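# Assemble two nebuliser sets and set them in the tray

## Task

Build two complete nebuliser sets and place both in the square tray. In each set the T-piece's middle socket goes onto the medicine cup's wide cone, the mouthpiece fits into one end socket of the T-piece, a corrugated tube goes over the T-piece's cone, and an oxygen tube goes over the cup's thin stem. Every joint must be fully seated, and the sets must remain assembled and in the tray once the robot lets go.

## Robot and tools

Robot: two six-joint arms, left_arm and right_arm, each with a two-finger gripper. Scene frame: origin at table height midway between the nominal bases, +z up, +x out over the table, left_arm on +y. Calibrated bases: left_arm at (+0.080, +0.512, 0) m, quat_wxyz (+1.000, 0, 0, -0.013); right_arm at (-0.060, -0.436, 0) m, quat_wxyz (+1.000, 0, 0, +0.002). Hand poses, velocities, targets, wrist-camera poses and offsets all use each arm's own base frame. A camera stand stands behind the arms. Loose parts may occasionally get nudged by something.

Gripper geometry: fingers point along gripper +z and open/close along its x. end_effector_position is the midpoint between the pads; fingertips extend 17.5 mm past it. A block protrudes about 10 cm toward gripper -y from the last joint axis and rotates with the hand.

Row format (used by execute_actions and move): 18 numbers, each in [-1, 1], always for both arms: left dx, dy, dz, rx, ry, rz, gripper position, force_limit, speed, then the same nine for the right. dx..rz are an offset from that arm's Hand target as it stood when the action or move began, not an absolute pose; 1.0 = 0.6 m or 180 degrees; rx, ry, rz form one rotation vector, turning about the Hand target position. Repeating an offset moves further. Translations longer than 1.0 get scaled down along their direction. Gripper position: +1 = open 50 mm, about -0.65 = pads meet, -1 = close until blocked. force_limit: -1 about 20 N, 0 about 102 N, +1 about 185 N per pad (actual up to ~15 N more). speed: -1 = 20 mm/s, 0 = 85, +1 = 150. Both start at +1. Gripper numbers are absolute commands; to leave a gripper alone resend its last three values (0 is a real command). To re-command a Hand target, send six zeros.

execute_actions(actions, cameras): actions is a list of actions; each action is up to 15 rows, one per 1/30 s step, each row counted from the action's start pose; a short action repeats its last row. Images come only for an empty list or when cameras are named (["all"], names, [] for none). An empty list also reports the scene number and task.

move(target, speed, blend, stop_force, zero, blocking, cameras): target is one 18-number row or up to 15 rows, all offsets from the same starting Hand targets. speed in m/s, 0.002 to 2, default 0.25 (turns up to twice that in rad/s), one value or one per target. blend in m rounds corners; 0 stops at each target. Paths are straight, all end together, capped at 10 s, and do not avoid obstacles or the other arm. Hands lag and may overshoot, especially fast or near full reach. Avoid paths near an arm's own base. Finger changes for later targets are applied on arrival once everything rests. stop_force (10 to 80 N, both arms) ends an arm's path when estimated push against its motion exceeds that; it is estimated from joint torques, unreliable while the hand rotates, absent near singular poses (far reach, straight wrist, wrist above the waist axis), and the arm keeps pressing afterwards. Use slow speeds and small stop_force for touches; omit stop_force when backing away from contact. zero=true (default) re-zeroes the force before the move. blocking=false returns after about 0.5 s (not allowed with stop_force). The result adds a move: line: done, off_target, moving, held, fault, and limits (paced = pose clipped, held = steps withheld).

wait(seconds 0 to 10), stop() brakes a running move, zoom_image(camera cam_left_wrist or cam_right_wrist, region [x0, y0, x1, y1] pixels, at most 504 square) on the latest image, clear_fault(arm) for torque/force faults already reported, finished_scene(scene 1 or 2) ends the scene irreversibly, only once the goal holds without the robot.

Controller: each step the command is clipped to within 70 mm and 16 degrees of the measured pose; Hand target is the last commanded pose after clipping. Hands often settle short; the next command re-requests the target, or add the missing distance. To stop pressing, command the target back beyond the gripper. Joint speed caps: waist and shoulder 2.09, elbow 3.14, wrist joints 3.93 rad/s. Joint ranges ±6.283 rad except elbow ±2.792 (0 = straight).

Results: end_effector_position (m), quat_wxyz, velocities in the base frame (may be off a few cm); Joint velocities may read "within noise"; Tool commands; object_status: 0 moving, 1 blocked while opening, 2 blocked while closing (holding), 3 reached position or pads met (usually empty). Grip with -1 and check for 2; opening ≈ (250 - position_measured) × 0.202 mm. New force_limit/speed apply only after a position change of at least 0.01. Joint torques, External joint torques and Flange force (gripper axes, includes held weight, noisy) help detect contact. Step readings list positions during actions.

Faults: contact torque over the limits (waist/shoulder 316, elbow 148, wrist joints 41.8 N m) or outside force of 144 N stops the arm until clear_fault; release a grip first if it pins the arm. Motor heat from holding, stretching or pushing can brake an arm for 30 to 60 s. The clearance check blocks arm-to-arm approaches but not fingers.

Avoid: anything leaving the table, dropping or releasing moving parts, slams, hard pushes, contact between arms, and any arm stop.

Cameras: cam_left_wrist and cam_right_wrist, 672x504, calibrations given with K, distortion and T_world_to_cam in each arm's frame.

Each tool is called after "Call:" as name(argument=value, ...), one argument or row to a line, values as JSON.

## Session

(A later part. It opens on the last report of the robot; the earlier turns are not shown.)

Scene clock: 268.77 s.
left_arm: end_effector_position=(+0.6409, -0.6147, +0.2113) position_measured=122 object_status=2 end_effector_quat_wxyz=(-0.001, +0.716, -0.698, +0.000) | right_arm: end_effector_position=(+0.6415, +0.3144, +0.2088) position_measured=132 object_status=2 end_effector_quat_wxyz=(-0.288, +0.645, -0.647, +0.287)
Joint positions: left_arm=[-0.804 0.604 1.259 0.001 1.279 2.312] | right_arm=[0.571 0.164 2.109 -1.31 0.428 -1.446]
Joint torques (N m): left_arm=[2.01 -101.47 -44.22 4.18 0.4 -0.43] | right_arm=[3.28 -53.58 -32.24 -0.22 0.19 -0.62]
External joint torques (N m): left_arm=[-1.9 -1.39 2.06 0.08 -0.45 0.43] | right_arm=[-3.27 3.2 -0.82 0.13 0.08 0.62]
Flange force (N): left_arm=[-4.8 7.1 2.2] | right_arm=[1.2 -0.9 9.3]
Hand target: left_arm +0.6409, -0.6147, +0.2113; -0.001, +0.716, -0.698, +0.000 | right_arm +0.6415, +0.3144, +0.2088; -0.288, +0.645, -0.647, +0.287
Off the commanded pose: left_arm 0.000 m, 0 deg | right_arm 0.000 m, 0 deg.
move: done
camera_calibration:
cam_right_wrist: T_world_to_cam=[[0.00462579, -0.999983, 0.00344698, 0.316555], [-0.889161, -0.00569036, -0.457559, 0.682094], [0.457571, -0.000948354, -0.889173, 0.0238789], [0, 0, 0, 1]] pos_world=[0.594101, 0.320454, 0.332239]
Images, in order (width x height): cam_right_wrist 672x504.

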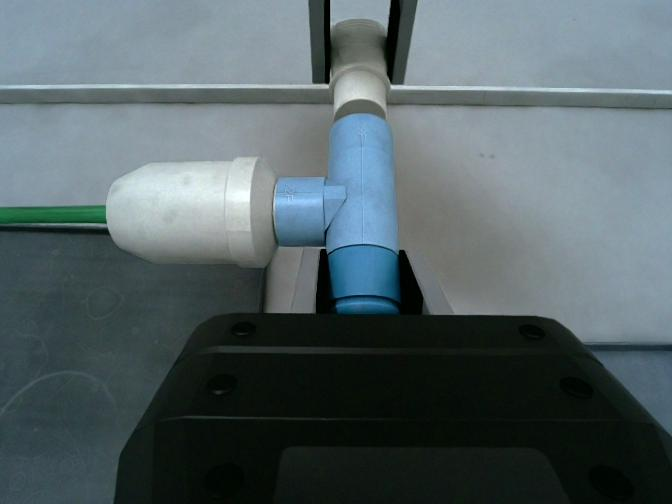

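Call:
move(
  target=[-0.0117,-0.0003,0.002,0,0,0,-1,0.0,-0.8,0,0,0,0,0,0,-1,-0.3,-0.8],
  speed=0.03,
  stop_force=10,
  cameras=["cam_right_wrist"],
)

Call:
zoom_image(
  camera="cam_right_wrist",
  region=[315, 40, 410, 160],
)

Scene clock: 271.13 s.
left_arm: end_effector_position=(+0.6339, -0.6149, +0.2125) position_measured=122 object_status=2 end_effector_quat_wxyz=(-0.001, +0.716, -0.698, +0.000) | right_arm: end_effector_position=(+0.6415, +0.3144, +0.2088) position_measured=132 object_status=2 end_effector_quat_wxyz=(-0.288, +0.645, -0.647, +0.287)
Joint positions: left_arm=[-0.81 0.595 1.271 0.001 1.275 2.306] | right_arm=[0.571 0.164 2.109 -1.31 0.428 -1.446]
Joint torques (N m): left_arm=[2.44 -100.52 -44.07 4.16 0.39 -0.43] | right_arm=[3.36 -53.56 -32.41 -0.12 0.23 -0.61]
External joint torques (N m): left_arm=[-2.11 -1.91 1.83 0.11 -0.44 0.43] | right_arm=[-3.42 3.38 -0.58 0.03 0.04 0.61]
Flange force (N): left_arm=[-4.8 7.3 1.7] | right_arm=[1.7 -0.3 9.9]
Hand target: left_arm +0.6339, -0.6149, +0.2125; -0.001, +0.716, -0.698, +0.000 | right_arm +0.6415, +0.3144, +0.2088; -0.288, +0.645, -0.647, +0.287
Off the commanded pose: left_arm 0.000 m, 0 deg | right_arm 0.000 m, 0 deg.
move: done
camera_calibration:
cam_right_wrist: T_world_to_cam=[[0.00462579, -0.999983, 0.00344698, 0.316555], [-0.889161, -0.00569036, -0.457559, 0.682094], [0.457571, -0.000948354, -0.889173, 0.0238789], [0, 0, 0, 1]] pos_world=[0.594101, 0.320454, 0.332239]
Images, in order (width x height): cam_right_wrist 672x504.

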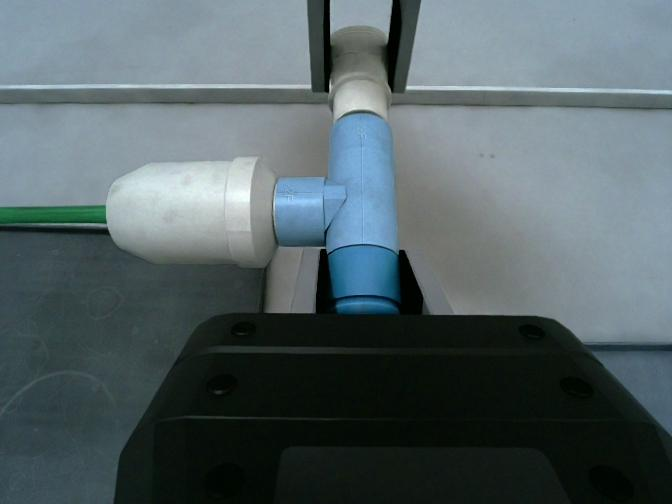

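Scaled by 4.200 from the camera's 672x504 image, which has a finer 960x720 frame.

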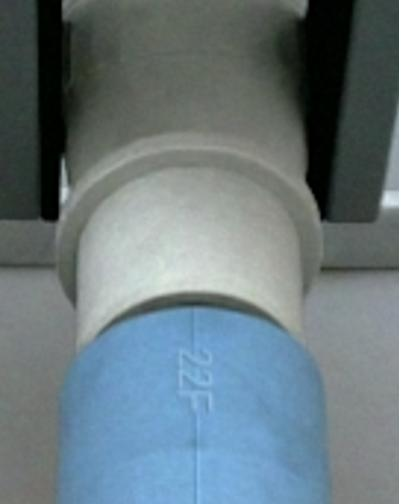

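Call:
move(
  target=[
    [0,0,0.0013,0,0,0,-1,0.0,-0.8,0,0,0,0,0,0,-1,-0.3,-0.8],
    [-0.02,-0.0005,0.0013,0,0,0,-1,0.0,-0.8,0,0,0,0,0,0,-1,-0.3,-0.8],
  ],
  speed=[0.02,0.01],
  stop_force=12,
  cameras=["cam_right_wrist"],
)

Call:
zoom_image(
  camera="cam_right_wrist",
  region=[315, 40, 410, 160],
)

Scene clock: 273.03 s.
left_arm: end_effector_position=(+0.6294, -0.6150, +0.2134) position_measured=122 object_status=2 end_effector_quat_wxyz=(-0.001, +0.716, -0.698, +0.000) | right_arm: end_effector_position=(+0.6415, +0.3143, +0.2088) position_measured=132 object_status=2 end_effector_quat_wxyz=(-0.288, +0.645, -0.647, +0.287)
Joint positions: left_arm=[-0.813 0.59 1.279 0.001 1.273 2.302] | right_arm=[0.571 0.164 2.109 -1.31 0.428 -1.446]
Joint torques (N m): left_arm=[-9.93 -100.05 -36.83 -0.14 4.56 -0.55] | right_arm=[-3.63 -53.84 -42.78 -1.82 0.91 -0.52]
External joint torques (N m): left_arm=[9.89 -1.98 -5.45 4.4 -4.61 0.55] | right_arm=[3.59 3.62 9.79 1.73 -0.64 0.52]
Flange force (N): left_arm=[-3.3 -13.3 0.4] | right_arm=[0.9 14.6 -4.3]
Hand target: left_arm +0.6294, -0.6150, +0.2134; -0.001, +0.716, -0.698, +0.000 (not the last commanded pose) | right_arm +0.6415, +0.3144, +0.2088; -0.288, +0.645, -0.647, +0.287
Off the commanded pose: left_arm 0.008 m, 0 deg | right_arm 0.000 m, 0 deg.
move: contact (left_arm); path passed 1 of 2 targets
camera_calibration:
cam_right_wrist: T_world_to_cam=[[0.00471487, -0.999983, 0.00349261, 0.316487], [-0.889161, -0.00579045, -0.457558, 0.68208], [0.457571, -0.000948167, -0.889173, 0.0237897], [0, 0, 0, 1]] pos_world=[0.594101, 0.320454, 0.332139]
Images, in order (width x height): cam_right_wrist 672x504.

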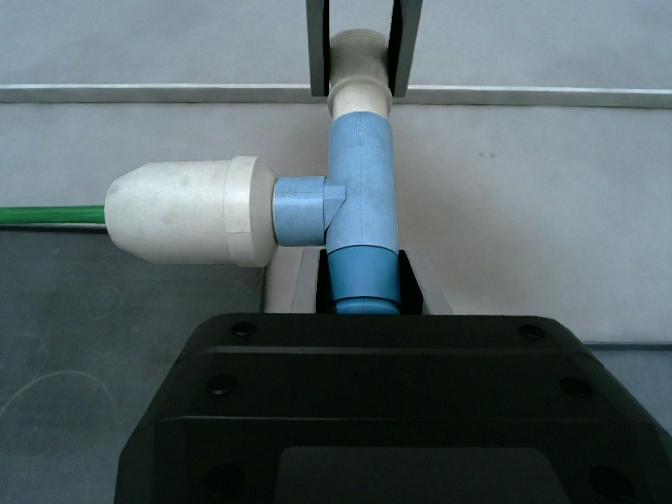

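Scaled by 4.200 from the camera's 672x504 image, which has a finer 960x720 frame.

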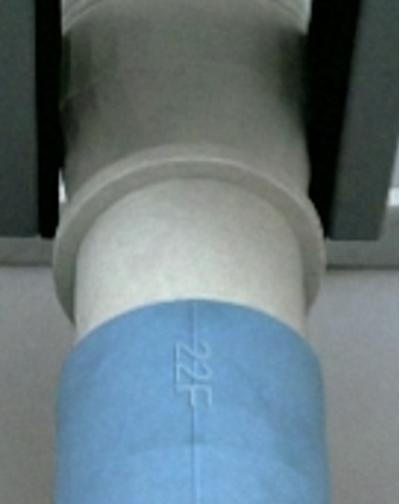

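Call:
zoom_image(
  camera="cam_right_wrist",
  region=[325, 85, 400, 160],
)

Scaled by 6.720 from the camera's 672x504 image, which has a finer 960x720 frame.

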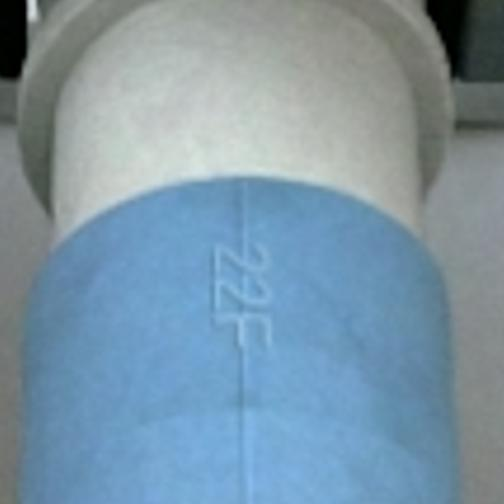

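Call:
move(
  target=[
    [0.0067,0.0002,0,0,0,0,-1,0.0,-0.8,0,0,0,0,0,0,-1,-0.3,-0.8],
    [0.0067,0.0002,-0.0027,0,0,0,-1,0.0,-0.8,0,0,0,0,0,0,-1,-0.3,-0.8],
  ],
  speed=[0.02,0.02],
  cameras=["cam_right_wrist"],
)

Call:
zoom_image(
  camera="cam_right_wrist",
  region=[325, 85, 400, 160],
)

Scene clock: 274.60 s.
left_arm: end_effector_position=(+0.6334, -0.6149, +0.2117) position_measured=122 object_status=2 end_effector_quat_wxyz=(-0.001, +0.716, -0.698, +0.000) | right_arm: end_effector_position=(+0.6416, +0.3144, +0.2089) position_measured=132 object_status=2 end_effector_quat_wxyz=(-0.288, +0.645, -0.647, +0.287)
Joint positions: left_arm=[-0.81 0.595 1.273 0.001 1.273 2.305] | right_arm=[0.571 0.164 2.109 -1.31 0.428 -1.446]
Joint torques (N m): left_arm=[2.34 -100.23 -44.12 4.2 0.37 -0.43] | right_arm=[3.03 -53.67 -32.22 -0.25 0.2 -0.64]
External joint torques (N m): left_arm=[-2.59 -2.2 1.72 0.07 -0.44 0.43] | right_arm=[-3.05 3.33 -0.78 0.16 0.07 0.64]
Flange force (N): left_arm=[-4.5 7.8 1.4] | right_arm=[0.8 -0.7 9.3]
Hand target: left_arm +0.6334, -0.6149, +0.2118; -0.001, +0.716, -0.698, +0.000 | right_arm +0.6415, +0.3144, +0.2088; -0.288, +0.645, -0.647, +0.287
Off the commanded pose: left_arm 0.000 m, 0 deg | right_arm 0.000 m, 0 deg.
move: done
camera_calibration:
cam_right_wrist: T_world_to_cam=[[0.00467069, -0.999983, 0.00335906, 0.316657], [-0.889059, -0.00569025, -0.457758, 0.682234], [0.457769, -0.000848357, -0.889071, 0.0237375], [0, 0, 0, 1]] pos_world=[0.594201, 0.320554, 0.332339]
Images, in order (width x height): cam_right_wrist 672x504.

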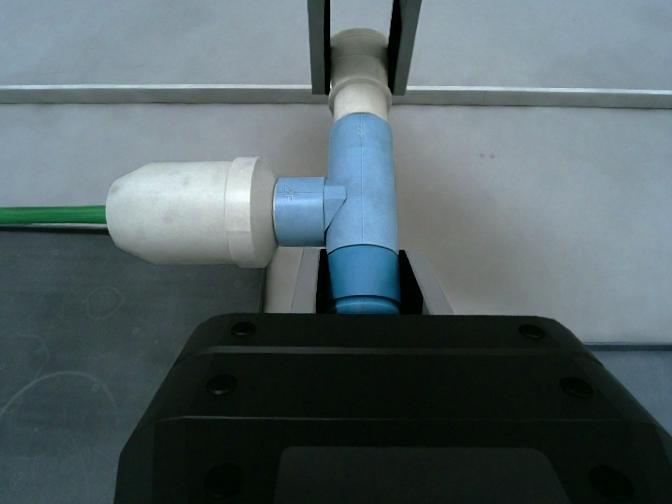

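Scaled by 6.720 from the camera's 672x504 image, which has a finer 960x720 frame.

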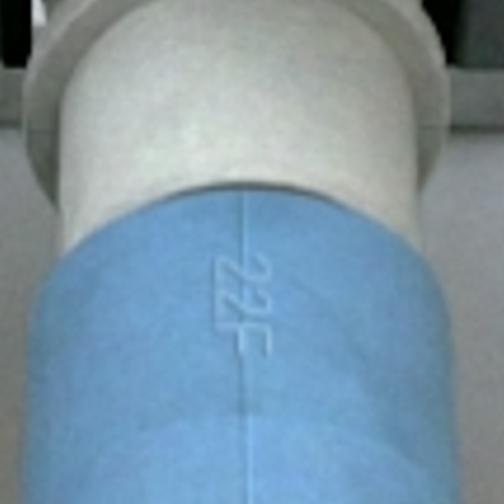

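Call:
move(
  target=[-0.0167,-0.0004,0,0,0,0,-1,0.0,-0.8,0,0,0,0,0,0,-1,-0.3,-0.8],
  speed=0.008,
  stop_force=12,
  cameras=["cam_right_wrist"],
)

Call:
zoom_image(
  camera="cam_right_wrist",
  region=[325, 85, 400, 160],
)

Scene clock: 276.83 s.
left_arm: end_effector_position=(+0.6234, -0.6151, +0.2118) position_measured=122 object_status=2 end_effector_quat_wxyz=(-0.001, +0.716, -0.698, +0.000) | right_arm: end_effector_position=(+0.6415, +0.3144, +0.2088) position_measured=132 object_status=2 end_effector_quat_wxyz=(-0.288, +0.645, -0.647, +0.287)
Joint positions: left_arm=[-0.819 0.584 1.292 0.001 1.266 2.297] | right_arm=[0.571 0.164 2.109 -1.31 0.428 -1.446]
Joint torques (N m): left_arm=[1.43 -99.86 -44.14 3.85 0.56 -0.42] | right_arm=[3.25 -52.74 -32.33 -0.2 0.18 -0.57]
External joint torques (N m): left_arm=[-1.32 -0.24 2.37 0.38 -0.62 0.42] | right_arm=[-3.33 2.46 -0.71 0.1 0.1 0.57]
Flange force (N): left_arm=[-4.5 5.8 3.3] | right_arm=[2.1 -1.0 8.0]
Hand target: left_arm +0.6234, -0.6151, +0.2118; -0.001, +0.716, -0.698, +0.000 | right_arm +0.6415, +0.3144, +0.2088; -0.288, +0.645, -0.647, +0.287
Off the commanded pose: left_arm 0.000 m, 0 deg | right_arm 0.000 m, 0 deg.
move: done
camera_calibration:
cam_right_wrist: T_world_to_cam=[[0.00462587, -0.999983, 0.00344702, 0.316555], [-0.889161, -0.00569045, -0.457559, 0.682094], [0.457571, -0.000948353, -0.889173, 0.0238789], [0, 0, 0, 1]] pos_world=[0.594101, 0.320454, 0.332239]
Images, in order (width x height): cam_right_wrist 672x504.

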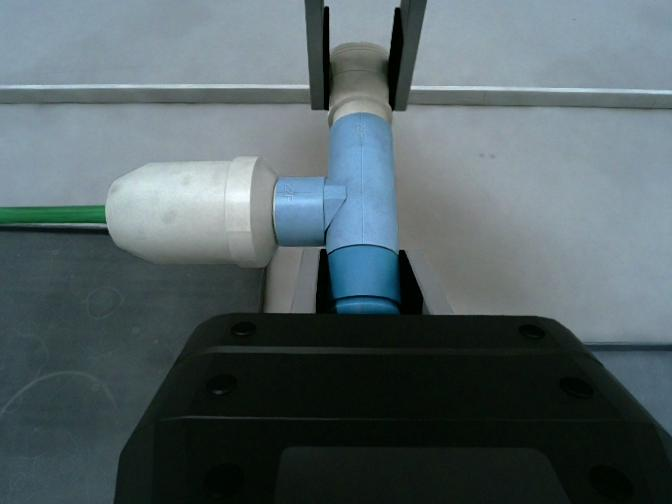

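Scaled by 6.720 from the camera's 672x504 image, which has a finer 960x720 frame.

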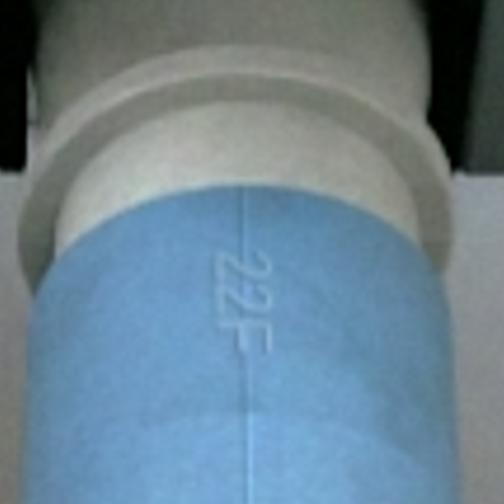

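Call:
move(
  target=[-0.0267,-0.0006,0,0,0,0,-1,0.0,-0.8,0,0,0,0,0,0,-1,-0.3,-0.8],
  speed=0.008,
  stop_force=45,
  cameras=["cam_right_wrist"],
)

Call:
zoom_image(
  camera="cam_right_wrist",
  region=[305, 65, 420, 320],
)

Scene clock: 278.70 s.
left_arm: end_effector_position=(+0.6147, -0.6153, +0.2118) position_measured=122 object_status=2 end_effector_quat_wxyz=(-0.001, +0.716, -0.698, +0.000) | right_arm: end_effector_position=(+0.6414, +0.3143, +0.2087) position_measured=132 object_status=2 end_effector_quat_wxyz=(-0.288, +0.645, -0.647, +0.287)
Joint positions: left_arm=[-0.826 0.574 1.308 0.002 1.26 2.289] | right_arm=[0.571 0.164 2.109 -1.31 0.428 -1.446]
Joint torques (N m): left_arm=[-28.49 -101.49 -28.29 -7.02 11.01 -0.42] | right_arm=[-13.83 -49.98 -55.42 -4.1 1.5 -0.56]
External joint torques (N m): left_arm=[28.71 0.71 -14 11.29 -11.07 0.42] | right_arm=[13.69 -0.23 22.44 4.01 -1.22 0.56]
Flange force (N): left_arm=[-3.0 -43.4 3.0] | right_arm=[0.4 33.3 -30.2]
Hand target: left_arm +0.6147, -0.6153, +0.2118; -0.001, +0.716, -0.698, +0.000 (not the last commanded pose) | right_arm +0.6415, +0.3144, +0.2088; -0.288, +0.645, -0.647, +0.287
Off the commanded pose: left_arm 0.007 m, 0 deg | right_arm 0.000 m, 0 deg.
move: contact (left_arm)
camera_calibration:
cam_right_wrist: T_world_to_cam=[[0.00467009, -0.999983, 0.00358128, 0.316485], [-0.889223, -0.00579106, -0.457438, 0.682077], [0.457451, -0.00104827, -0.889234, 0.0239138], [0, 0, 0, 1]] pos_world=[0.594101, 0.320454, 0.33214]
Images, in order (width x height): cam_right_wrist 672x504.

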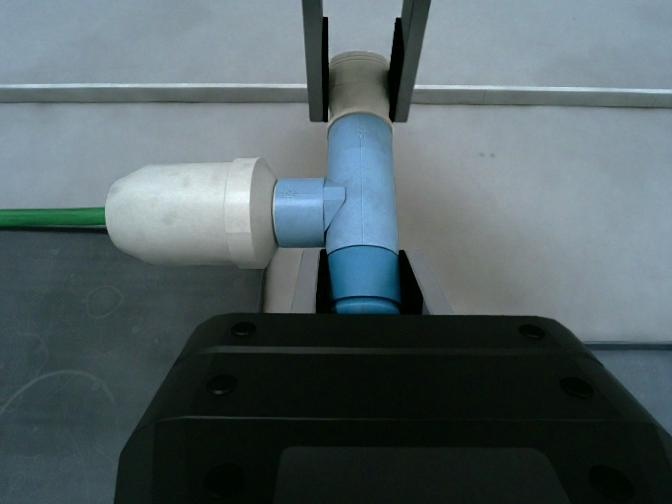

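Scaled by 1.976 from the camera's 672x504 image, which has a finer 960x720 frame.

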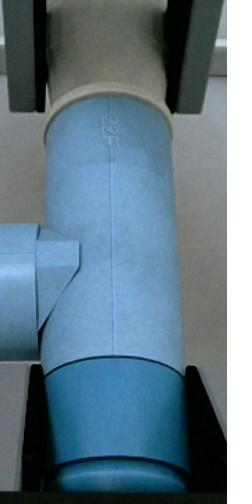

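Call:
zoom_image(
  camera="cam_right_wrist",
  region=[320, 85, 400, 165],
)

Scaled by 6.300 from the camera's 672x504 image, which has a finer 960x720 frame.

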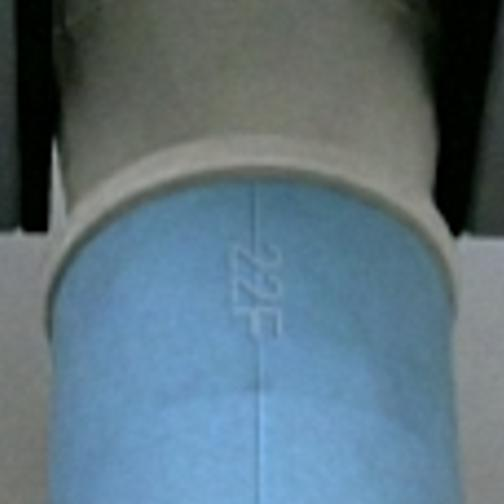

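Call:
move(
  target=[-0.0067,-0.0002,0,0,0,0,-1,0.0,-0.8,0,0,0,0,0,0,-1,-0.3,-0.8],
  speed=0.006,
  stop_force=58,
  zero=false,
  cameras=["cam_right_wrist"],
)

Call:
zoom_image(
  camera="cam_right_wrist",
  region=[320, 85, 400, 165],
)

Scene clock: 279.70 s.
left_arm: end_effector_position=(+0.6141, -0.6153, +0.2118) position_measured=122 object_status=2 end_effector_quat_wxyz=(-0.001, +0.716, -0.698, +0.000) | right_arm: end_effector_position=(+0.6415, +0.3144, +0.2088) position_measured=132 object_status=2 end_effector_quat_wxyz=(-0.288, +0.645, -0.647, +0.287)
Joint positions: left_arm=[-0.827 0.573 1.309 0.002 1.259 2.289] | right_arm=[0.571 0.164 2.109 -1.31 0.428 -1.446]
Joint torques (N m): left_arm=[-37.48 -102.09 -24.05 -10.07 13.64 -0.45] | right_arm=[-17.1 -49.55 -62.28 -5.26 1.59 -0.58]
External joint torques (N m): left_arm=[37.55 0.78 -18.34 14.35 -13.69 0.45] | right_arm=[16.98 -0.67 29.29 5.16 -1.31 0.58]
Flange force (N): left_arm=[-3.3 -57.1 2.6] | right_arm=[2.1 42.4 -39.8]
Hand target: left_arm +0.6141, -0.6153, +0.2118; -0.001, +0.716, -0.698, +0.000 (not the last commanded pose) | right_arm +0.6415, +0.3144, +0.2088; -0.288, +0.645, -0.647, +0.287
Off the commanded pose: left_arm 0.003 m, 0 deg | right_arm 0.000 m, 0 deg.
move: contact (left_arm)
camera_calibration:
cam_right_wrist: T_world_to_cam=[[0.00462579, -0.999983, 0.00344698, 0.316555], [-0.889161, -0.00569036, -0.457559, 0.682094], [0.457571, -0.000948354, -0.889173, 0.0238789], [0, 0, 0, 1]] pos_world=[0.594101, 0.320454, 0.332239]
Images, in order (width x height): cam_right_wrist 672x504.

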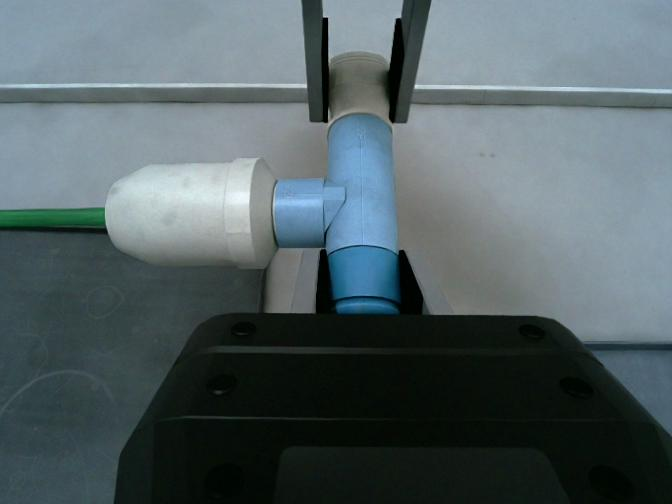

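Scaled by 6.300 from the camera's 672x504 image, which has a finer 960x720 frame.

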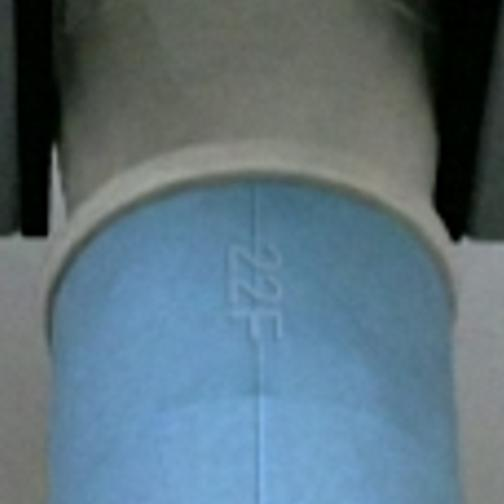

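Call:
move(
  target=[
    [0.0017,0,0,0,0,0,-1,0.0,-0.8,0,0,0,0,0,0,-1,-0.3,-0.8],
    [0.0017,0,0,0,0,0,0.3,0.0,-0.5,0,0,0,0,0,0,-1,-0.3,-0.8],
    [0.0017,0,0.17,0,0,0,0.3,0.0,-0.5,0,0,0,0,0,0,-1,-0.3,-0.8],
    [0,0.5,0.3,0,0,-0.5,0.3,0.0,-0.5,0,0,0,0,0,0,-1,-0.3,-0.8],
  ],
  speed=[0.02,0.02,0.15,0.4],
  blend=[0,0,0.02,0],
  cameras=["all"],
)

Scene clock: 285.93 s.
left_arm: end_effector_position=(+0.6140, -0.3153, +0.3918) position_measured=107 object_status=3 end_effector_quat_wxyz=(+0.000, -0.013, +1.000, -0.001) | right_arm: end_effector_position=(+0.6415, +0.3144, +0.2088) position_measured=132 object_status=2 end_effector_quat_wxyz=(-0.288, +0.645, -0.647, +0.287)
Joint positions: left_arm=[-0.524 0.22 1.486 -0.001 1.434 4.163] | right_arm=[0.571 0.164 2.109 -1.31 0.428 -1.446]
Joint torques (N m): left_arm=[1.97 -66.05 -45.55 4.22 0.3 -0.42] | right_arm=[3.29 -53.24 -32.53 -0.2 0.26 -0.65]
External joint torques (N m): left_arm=[-1.89 -0.6 1.89 0.06 -0.36 0.42] | right_arm=[-3.35 3.04 -0.43 0.11 0.02 0.65]
Flange force (N): left_arm=[5.4 0.5 3.4] | right_arm=[2.0 -0.2 9.1]
Hand target: left_arm +0.6141, -0.3153, +0.3918; +0.000, -0.013, +1.000, -0.001 | right_arm +0.6415, +0.3144, +0.2088; -0.288, +0.645, -0.647, +0.287
Off the commanded pose: left_arm 0.000 m, 0 deg | right_arm 0.000 m, 0 deg.
move: done
camera_calibration:
cam_left_wrist: T_world_to_cam=[[-0.999432, -0.0292378, -0.0167702, 0.622567], [-0.0332975, 0.933661, 0.356606, 0.190799], [0.00523128, 0.356962, -0.934104, 0.611225], [0, 0, 0, 1]] pos_world=[0.625369, -0.378123, 0.513349]
cam_right_wrist: T_world_to_cam=[[0.00462579, -0.999983, 0.00344698, 0.316555], [-0.889161, -0.00569036, -0.457559, 0.682094], [0.457571, -0.000948354, -0.889173, 0.0238789], [0, 0, 0, 1]] pos_world=[0.594101, 0.320454, 0.332239]

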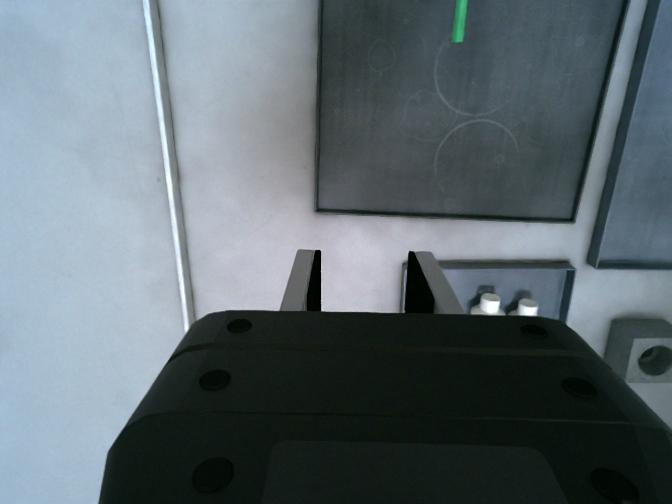

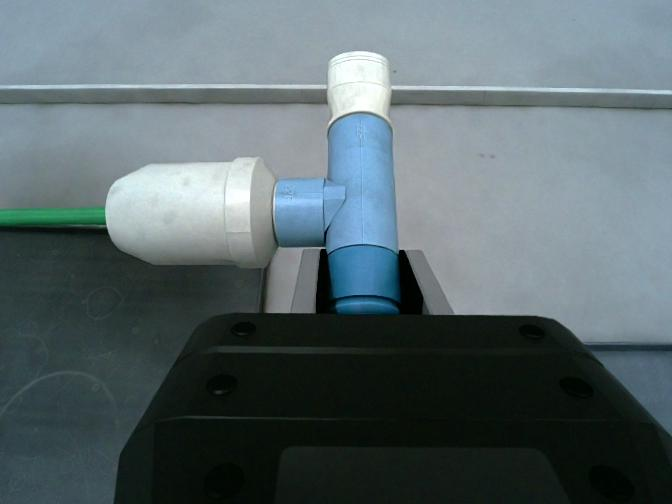

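Call:
move(
  target=[
    [0,0,0,0,0,0,0.3,0.0,-0.5,-0.008,0.1785,-0.12,0,0,0,-1,-0.3,-0.8],
    [0,0,0,0,0,0,0.3,0.0,-0.5,-0.008,0.1785,-0.273,0,0,0,-1,-0.3,-0.8],
  ],
  speed=[0.2,0.12],
  blend=[0.01,0],
  cameras=["cam_right_wrist"],
)

Scene clock: 288.67 s.
left_arm: end_effector_position=(+0.6141, -0.3153, +0.3918) position_measured=107 object_status=3 end_effector_quat_wxyz=(+0.000, -0.013, +1.000, -0.001) | right_arm: end_effector_position=(+0.6367, +0.4215, +0.0450) position_measured=132 object_status=2 end_effector_quat_wxyz=(-0.288, +0.645, -0.647, +0.287)
Joint positions: left_arm=[-0.524 0.22 1.486 -0.001 1.434 4.163] | right_arm=[0.728 0.475 2.077 -1.749 0.526 -0.824]
Joint torques (N m): left_arm=[2.16 -66.3 -45.59 4.17 0.33 -0.42] | right_arm=[3.3 -75.5 -22.27 -1.41 1.57 -0.63]
External joint torques (N m): left_arm=[-2.17 -0.31 1.87 0.12 -0.39 0.42] | right_arm=[-3.43 3.94 -0.48 0.11 0.01 0.63]
Flange force (N): left_arm=[5.2 -0.1 3.5] | right_arm=[1.5 1.3 10.2]
Hand target: left_arm +0.6141, -0.3153, +0.3918; +0.000, -0.013, +1.000, -0.001 | right_arm +0.6367, +0.4215, +0.0450; -0.288, +0.645, -0.647, +0.287
Off the commanded pose: left_arm 0.000 m, 0 deg | right_arm 0.000 m, 0 deg.
move: done
camera_calibration:
cam_right_wrist: T_world_to_cam=[[0.00471422, -0.999983, 0.00349299, 0.42428], [-0.88912, -0.00579013, -0.457638, 0.603519], [0.45765, -0.000948282, -0.889132, -0.119523], [0, 0, 0, 1]] pos_world=[0.589301, 0.427654, 0.168439]
Images, in order (width x height): cam_right_wrist 672x504.

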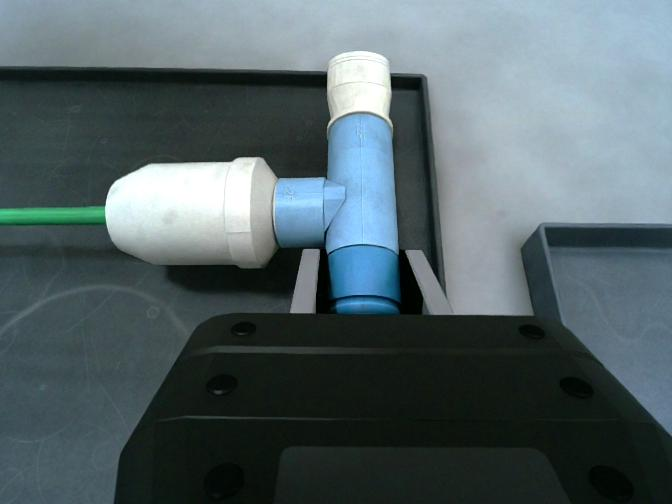

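Call:
move(
  target=[0,0,0,0,0,0,0.3,0.0,-0.5,-0.004,0,-0.038,0,0,0,-1,-0.3,-0.8],
  speed=0.012,
  stop_force=12,
  cameras=["cam_right_wrist"],
)

Scene clock: 290.87 s.
left_arm: end_effector_position=(+0.6141, -0.3153, +0.3918) position_measured=107 object_status=3 end_effector_quat_wxyz=(+0.000, -0.013, +1.000, -0.001) | right_arm: end_effector_position=(+0.6351, +0.4215, +0.0296) position_measured=132 object_status=2 end_effector_quat_wxyz=(-0.288, +0.645, -0.647, +0.287)
Joint positions: left_arm=[-0.524 0.22 1.486 -0.001 1.434 4.163] | right_arm=[0.73 0.498 2.083 -1.796 0.533 -0.768]
Joint torques (N m): left_arm=[2.3 -66.12 -45.72 4.19 0.36 -0.42] | right_arm=[3.55 -64.96 -14.52 -0.5 -0.49 -1.03]
External joint torques (N m): left_arm=[-2.69 -0.34 2.09 0.07 -0.42 0.42] | right_arm=[-3.56 -7.92 -7.21 -0.86 2.16 1.03]
Flange force (N): left_arm=[6.0 -0.5 3.9] | right_arm=[2.6 -9.2 -0.4]
Hand target: left_arm +0.6141, -0.3153, +0.3918; +0.000, -0.013, +1.000, -0.001 | right_arm +0.6351, +0.4215, +0.0296; -0.288, +0.645, -0.647, +0.287 (not the last commanded pose)
Off the commanded pose: left_arm 0.000 m, 0 deg | right_arm 0.007 m, 0 deg.
move: contact (right_arm)
camera_calibration:
cam_right_wrist: T_world_to_cam=[[0.00453609, -0.999984, 0.00340244, 0.424361], [-0.88906, -0.00559044, -0.457757, 0.5949], [0.457769, -0.000948545, -0.889071, -0.132652], [0, 0, 0, 1]] pos_world=[0.5877, 0.427554, 0.152939]
Images, in order (width x height): cam_right_wrist 672x504.

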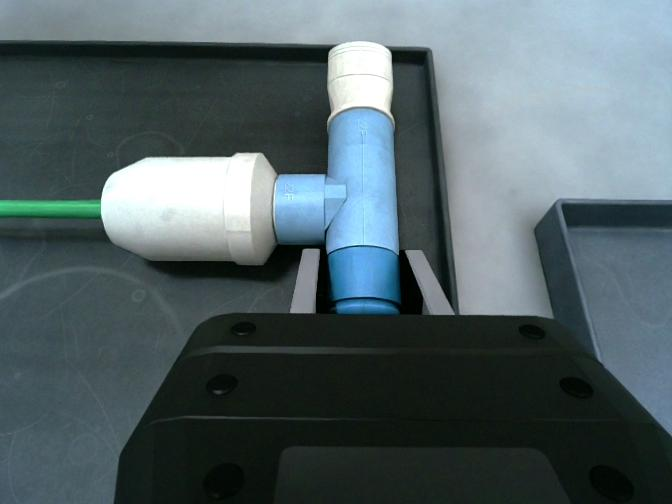

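Call:
zoom_image(
  camera="cam_right_wrist",
  region=[250, 20, 480, 180],
)

Scaled by 2.191 from the camera's 672x504 image, which has a finer 960x720 frame.

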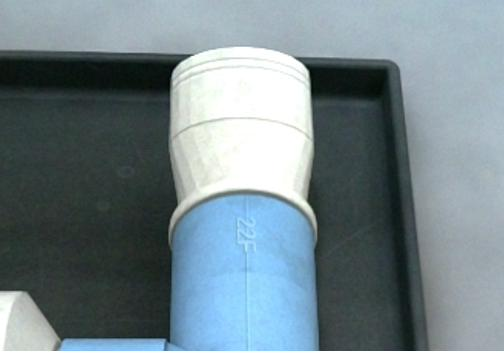

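Call:
move(
  target=[
    [0,0,0,0,0,0,0.3,0.0,-0.5,0,0,0.0012,0,0,0,-1,-0.3,-0.8],
    [0,0,0,0,0,0,0.3,0.0,-0.5,0,0,0.0012,0,0,0,0.24,-0.3,-0.9],
  ],
  speed=[0.01,0.01],
  cameras=["cam_right_wrist"],
)

Scene clock: 292.67 s.
left_arm: end_effector_position=(+0.6141, -0.3153, +0.3918) position_measured=107 object_status=3 end_effector_quat_wxyz=(+0.000, -0.013, +1.000, -0.001) | right_arm: end_effector_position=(+0.6351, +0.4215, +0.0303) position_measured=117 object_status=3 end_effector_quat_wxyz=(-0.288, +0.645, -0.647, +0.287)
Joint positions: left_arm=[-0.524 0.22 1.486 -0.001 1.434 4.163] | right_arm=[0.73 0.497 2.083 -1.793 0.532 -0.77]
Joint torques (N m): left_arm=[2.33 -65.9 -45.58 4.2 0.39 -0.39] | right_arm=[3.58 -76.1 -21.04 -1.35 1.62 -0.62]
External joint torques (N m): left_arm=[-2.2 -1.27 1.64 0.11 -0.45 0.39] | right_arm=[-3.62 3.35 -0.66 0 0.05 0.62]
Flange force (N): left_arm=[6.2 0.4 3.0] | right_arm=[2.3 1.0 9.8]
Hand target: left_arm +0.6141, -0.3153, +0.3918; +0.000, -0.013, +1.000, -0.001 | right_arm +0.6351, +0.4215, +0.0303; -0.288, +0.645, -0.647, +0.287
Off the commanded pose: left_arm 0.000 m, 0 deg | right_arm 0.000 m, 0 deg.
move: done
camera_calibration:
cam_right_wrist: T_world_to_cam=[[0.00462523, -0.999983, 0.00344739, 0.424299], [-0.889121, -0.00569014, -0.457638, 0.595326], [0.45765, -0.000948468, -0.889132, -0.131861], [0, 0, 0, 1]] pos_world=[0.587701, 0.427554, 0.153739]
Images, in order (width x height): cam_right_wrist 672x504.

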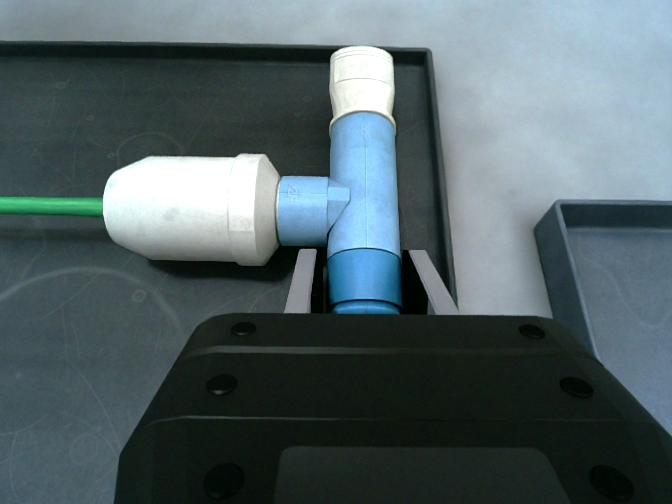

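Call:
move(
  target=[
    [0,0,0,0,0,0,0.3,0.0,-0.5,-0.1233,0,0.1112,0,0,0,0.24,-0.3,-0.9],
    [-0.3402,0.4255,-0.153,0,0,0,0.75,0.0,-0.5,-0.12,-0.17,0.3,0.2083,0.2083,-0.4679,0.24,-0.3,-0.9],
    [-0.3402,0.4255,-0.153,0,0,0,0.75,0.0,-0.5,-0.1135,-0.3658,0.2828,0.4067,0,-0.9135,-0.2,-0.3,-0.9],
  ],
  speed=[0.12,0.4,0.4],
  blend=[0.01,0.03,0],
  cameras=["all"],
)

Scene clock: 301.60 s.
left_arm: end_effector_position=(+0.4100, -0.0600, +0.3000) position_measured=41 object_status=3 end_effector_quat_wxyz=(+0.000, -0.013, +1.000, -0.001) | right_arm: end_effector_position=(+0.5670, +0.2020, +0.2000) position_measured=182 object_status=3 end_effector_quat_wxyz=(+0.000, +0.709, +0.706, +0.000)
Joint positions: left_arm=[-0.228 -0.194 2.075 -0.001 1.26 4.459] | right_arm=[0.285 0.182 1.896 -0.001 1.063 0.29]
Joint torques (N m): left_arm=[2.28 -21.47 -43.88 4.06 0.37 -0.41] | right_arm=[3.44 -61.02 -37.56 3.57 0 -0.66]
External joint torques (N m): left_arm=[-2.28 0.13 1.77 0.07 -0.4 0.41] | right_arm=[-3.44 3.14 -1.12 0.31 0.05 0.66]
Flange force (N): left_arm=[3.1 -4.1 3.4] | right_arm=[-2.1 7.7 1.3]
Hand target: left_arm +0.4100, -0.0600, +0.3000; +0.000, -0.013, +1.000, -0.001 | right_arm +0.5670, +0.2020, +0.2000; +0.000, +0.709, +0.706, +0.000
Off the commanded pose: left_arm 0.000 m, 0 deg | right_arm 0.000 m, 0 deg.
move: done; blend cut to 0 m at target 2
camera_calibration:
cam_left_wrist: T_world_to_cam=[[-0.999432, -0.0292378, -0.0167702, 0.424608], [-0.0332975, 0.933661, 0.356606, -0.0216207], [0.00523128, 0.356962, -0.934104, 0.435409], [0, 0, 0, 1]] pos_world=[0.421369, -0.122823, 0.421549]
cam_right_wrist: T_world_to_cam=[[-0.00575077, 0.999983, -0.00116544, -0.192656], [0.935086, 0.00579057, 0.354372, -0.587866], [0.354373, 0.000948124, -0.935104, 0.117331], [0, 0, 0, 1]] pos_world=[0.507018, 0.195946, 0.317815]

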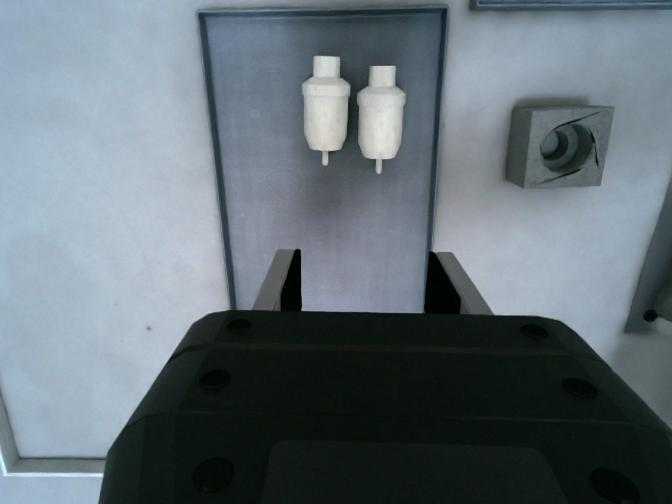

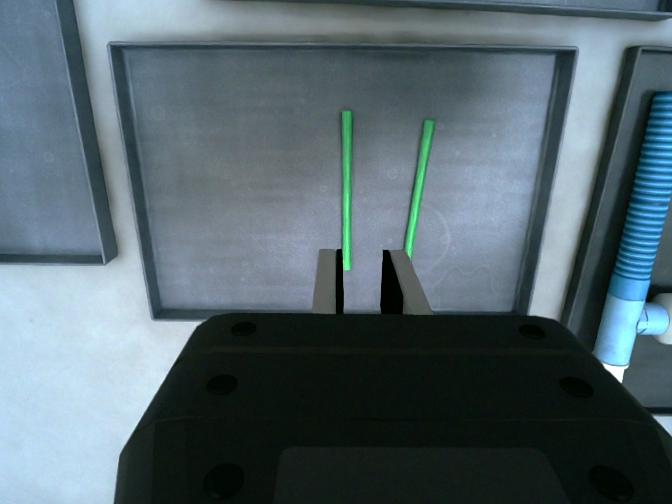

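Call:
execute_actions(
  actions=[],
)

Scene clock: 303.63 s.
left_arm: end_effector_position=(+0.4100, -0.0600, +0.3000) position_measured=41 object_status=3 end_effector_quat_wxyz=(+0.000, -0.013, +1.000, -0.001) | right_arm: end_effector_position=(+0.5670, +0.2020, +0.2000) position_measured=182 object_status=3 end_effector_quat_wxyz=(+0.000, +0.709, +0.706, +0.000)
Joint positions: left_arm=[-0.228 -0.194 2.075 -0.001 1.26 4.459] | right_arm=[0.285 0.182 1.896 -0.001 1.063 0.29]
Joint velocities: within noise
Joint torques (N m): left_arm=[2.26 -21.66 -43.79 4.03 0.38 -0.41] | right_arm=[2.78 -61.06 -37.57 3.6 0.04 -0.59]
External joint torques (N m): left_arm=[-2.34 0.87 1.69 0.1 -0.43 0.41] | right_arm=[-2.87 3.47 -0.9 0.26 0.02 0.59]
Flange force (N): left_arm=[1.8 -4.4 3.8] | right_arm=[-1.3 7.5 1.9]
Hand target: left_arm +0.4100, -0.0600, +0.3000; +0.000, -0.013, +1.000, -0.001 | right_arm +0.5670, +0.2020, +0.2000; +0.000, +0.709, +0.706, +0.000
Tool commands: left_gripper/position=+0.75 left_gripper/force_limit=+0.0 left_gripper/speed=-0.5 right_gripper/position=-0.2 right_gripper/force_limit=-0.3 right_gripper/speed=-0.9
Off the commanded pose: left_arm 0.000 m, 0 deg | right_arm 0.000 m, 0 deg.
camera_calibration:
cam_left_wrist: T_world_to_cam=[[-0.999432, -0.0292378, -0.0167702, 0.424608], [-0.0332975, 0.933661, 0.356606, -0.0216207], [0.00523128, 0.356962, -0.934104, 0.435409], [0, 0, 0, 1]] pos_world=[0.421369, -0.122823, 0.421549]
cam_right_wrist: T_world_to_cam=[[-0.00575077, 0.999983, -0.00116544, -0.192656], [0.935086, 0.00579057, 0.354372, -0.587866], [0.354373, 0.000948124, -0.935104, 0.117331], [0, 0, 0, 1]] pos_world=[0.507018, 0.195946, 0.317815]

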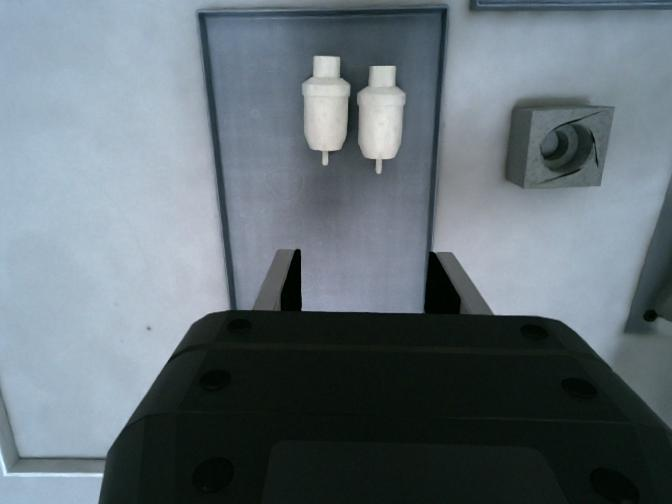

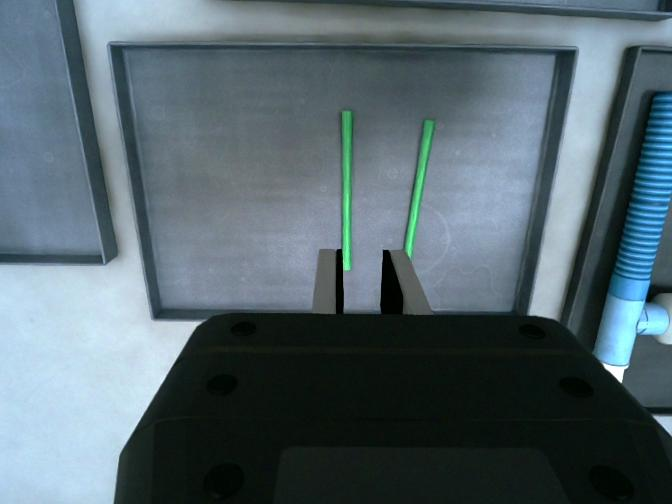

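Call:
zoom_image(
  camera="cam_left_wrist",
  region=[270, 30, 440, 190],
)

Scaled by 2.965 from the camera's 672x504 image, which has a finer 960x720 frame.

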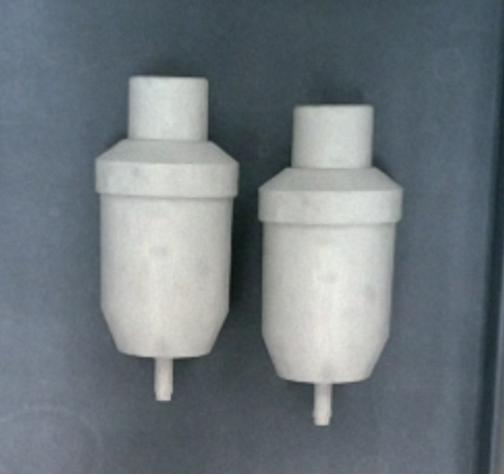

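Call:
move(
  target=[
    [0.0167,-0.0333,-0.1,0.0981,-0.0981,0.493,0.75,0.0,-0.5, 0,-0.0033,-0.1,0,0,0.0083,-0.2,-0.3,-0.9],
    [0.0405,-0.0642,-0.3333,0.0024,-0.3812,0.9204,0.75,0.0,-0.5, 0,-0.0033,-0.2333,0,0,0.0083,-0.2,-0.3,-0.9],
    [0.0405,-0.0642,-0.4592,0.0024,-0.3812,0.9204,0.75,0.0,-0.5, 0,-0.0033,-0.2992,0,0,0.0083,-0.2,-0.3,-0.9],
  ],
  speed=[0.4, 0.4, 0.06],
  blend=[0.03, 0.01, 0],
  cameras=["all"],
)

Scene clock: 313.03 s.
left_arm: end_effector_position=(+0.4342, -0.0985, +0.0245) position_measured=41 object_status=3 end_effector_quat_wxyz=(-0.383, +0.924, +0.006, +0.002) | right_arm: end_effector_position=(+0.5670, +0.2000, +0.0205) position_measured=182 object_status=3 end_effector_quat_wxyz=(+0.000, +0.699, +0.715, +0.000)
Joint positions: left_arm=[-0.676 0.425 2.205 0.646 1.16 0.416] | right_arm=[0.282 0.378 2.037 -0.001 0.727 0.261]
Joint torques (N m): left_arm=[1.95 -65.72 -23.63 2.47 2.49 -0.4] | right_arm=[3.15 -71.6 -28.36 2.71 0.09 -0.6]
External joint torques (N m): left_arm=[-1.65 -1.2 0.99 0.11 -0.46 0.4] | right_arm=[-3.16 2.96 -0.91 0.22 -0.02 0.6]
Flange force (N): left_arm=[-4.1 -1.1 -1.1] | right_arm=[-2.5 6.1 3.6]
Hand target: left_arm +0.4343, -0.0985, +0.0245; -0.383, +0.924, +0.006, +0.002 | right_arm +0.5670, +0.2000, +0.0205; +0.000, +0.699, +0.715, +0.000
Off the commanded pose: left_arm 0.000 m, 0 deg | right_arm 0.000 m, 0 deg.
move: done
camera_calibration:
cam_left_wrist: T_world_to_cam=[[0.999726, 0.0234089, -0.00027084, -0.420241], [0.0212591, -0.912636, -0.408221, -0.0733419], [-0.00980318, 0.408103, -0.912883, 0.202684], [0, 0, 0, 1]] pos_world=[0.423672, -0.139813, 0.154973]
cam_right_wrist: T_world_to_cam=[[-0.0318632, 0.999492, -0.00116767, -0.175944], [0.934598, 0.0302085, 0.354421, -0.528909], [0.354277, 0.0102017, -0.935085, -0.0523333], [0, 0, 0, 1]] pos_world=[0.507251, 0.192366, 0.138315]

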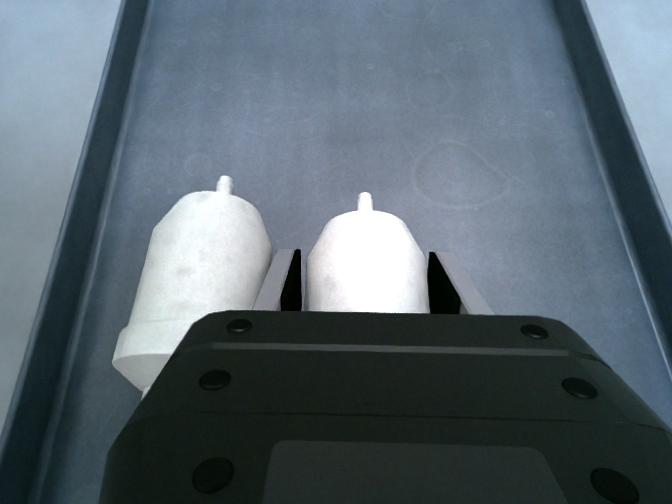

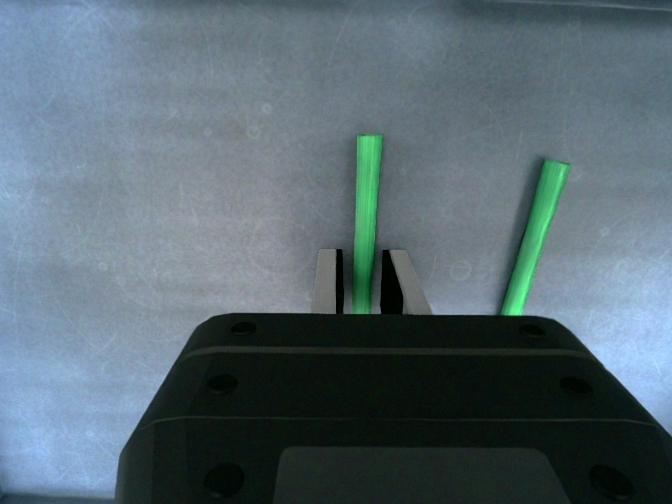

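Call:
execute_actions(
  actions=[
    [[0,0,0,0,0,0,-1,0.0,-0.9,0,0,0,0,0,0,-1,-0.3,-0.9]],
    [[0,0,0,0,0,0,-1,0.0,-0.9,0,0,0,0,0,0,-1,-0.3,-0.9]],
  ],
  cameras=["all"],
)

Scene clock: 314.40 s.
left_arm: end_effector_position=(+0.4343, -0.0985, +0.0245) position_measured=68 object_status=2 end_effector_quat_wxyz=(-0.383, +0.924, +0.006, +0.002) | right_arm: end_effector_position=(+0.5670, +0.2000, +0.0205) position_measured=226 object_status=2 end_effector_quat_wxyz=(+0.000, +0.699, +0.715, +0.000)
Joint positions: left_arm=[-0.676 0.425 2.205 0.646 1.16 0.416] | right_arm=[0.282 0.378 2.037 -0.001 0.727 0.261]
Joint torques (N m): left_arm=[2.03 -65.83 -23.73 2.5 2.46 -0.37] | right_arm=[3.13 -72.29 -28.49 2.73 0.01 -0.64]
External joint torques (N m): left_arm=[-1.88 -0.85 1.44 0.05 -0.41 0.37] | right_arm=[-3.09 3.87 -0.75 0.2 0.06 0.64]
External joint torques at the end of the 1st action: left_arm=[-2.32 -0.94 1.06 0.07 -0.46 0.41] | right_arm=[-2.99 3.18 -1.01 0.26 0.03 0.61]
Flange force (N): left_arm=[-4.8 -0.6 -0.8] | right_arm=[-2.0 6.9 4.7]
Flange force at the end of the 1st action (N): left_arm=[-4.8 -0.1 -1.6] | right_arm=[-2.0 6.5 3.7]
Hand target: left_arm +0.4343, -0.0985, +0.0245; -0.383, +0.924, +0.006, +0.002 | right_arm +0.5670, +0.2000, +0.0205; +0.000, +0.699, +0.715, +0.000
Off the commanded pose: left_arm 0.000 m, 0 deg | right_arm 0.000 m, 0 deg.
Step readings (end_effector_position of left_arm | right_arm; steps 1 to 15: 1st action; 16 to 30: 2nd action):
0: (+0.4342, -0.0985, +0.0245) | (+0.5670, +0.2000, +0.0205)
1: (+0.4342, -0.0985, +0.0245) | (+0.5670, +0.2000, +0.0205)
2: (+0.4342, -0.0985, +0.0245) | (+0.5670, +0.2000, +0.0205)
4: (+0.4342, -0.0985, +0.0245) | (+0.5670, +0.2000, +0.0205)
8: (+0.4342, -0.0985, +0.0245) | (+0.5670, +0.2000, +0.0205)
15: (+0.4342, -0.0985, +0.0245) | (+0.5670, +0.2000, +0.0205)
16: (+0.4342, -0.0985, +0.0245) | (+0.5670, +0.2000, +0.0205)
17: (+0.4342, -0.0985, +0.0245) | (+0.5670, +0.2000, +0.0205)
19: (+0.4342, -0.0985, +0.0245) | (+0.5670, +0.2000, +0.0205)
23: (+0.4343, -0.0985, +0.0245) | (+0.5670, +0.2000, +0.0205)
30: (+0.4343, -0.0985, +0.0245) | (+0.5670, +0.2000, +0.0205)
camera_calibration:
cam_left_wrist: T_world_to_cam=[[0.999725, 0.0234574, -0.000138072, -0.420251], [0.0213576, -0.912634, -0.408219, -0.0734753], [-0.00970178, 0.408104, -0.912884, 0.202682], [0, 0, 0, 1]] pos_world=[0.423671, -0.139913, 0.154973]
cam_right_wrist: T_world_to_cam=[[-0.0318632, 0.999492, -0.00116767, -0.175944], [0.934598, 0.0302085, 0.354421, -0.528909], [0.354277, 0.0102017, -0.935085, -0.0523333], [0, 0, 0, 1]] pos_world=[0.507251, 0.192366, 0.138315]

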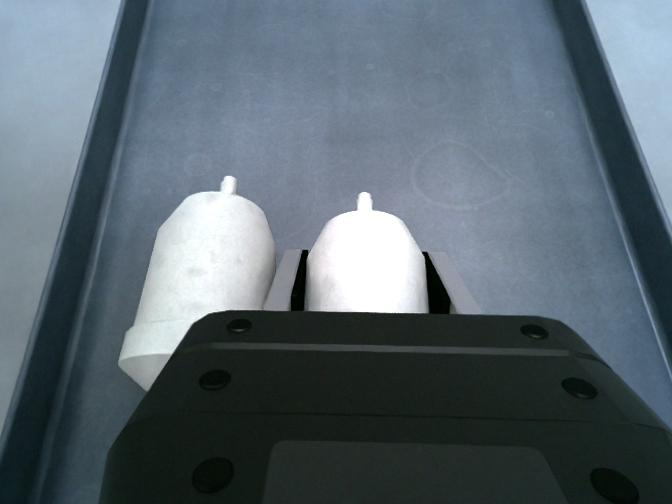

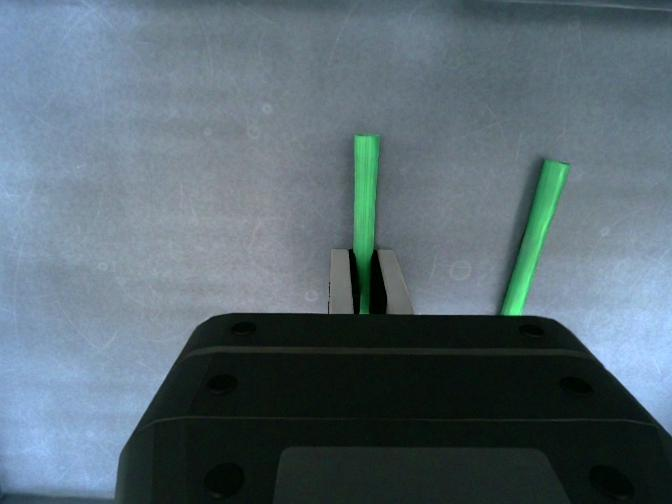

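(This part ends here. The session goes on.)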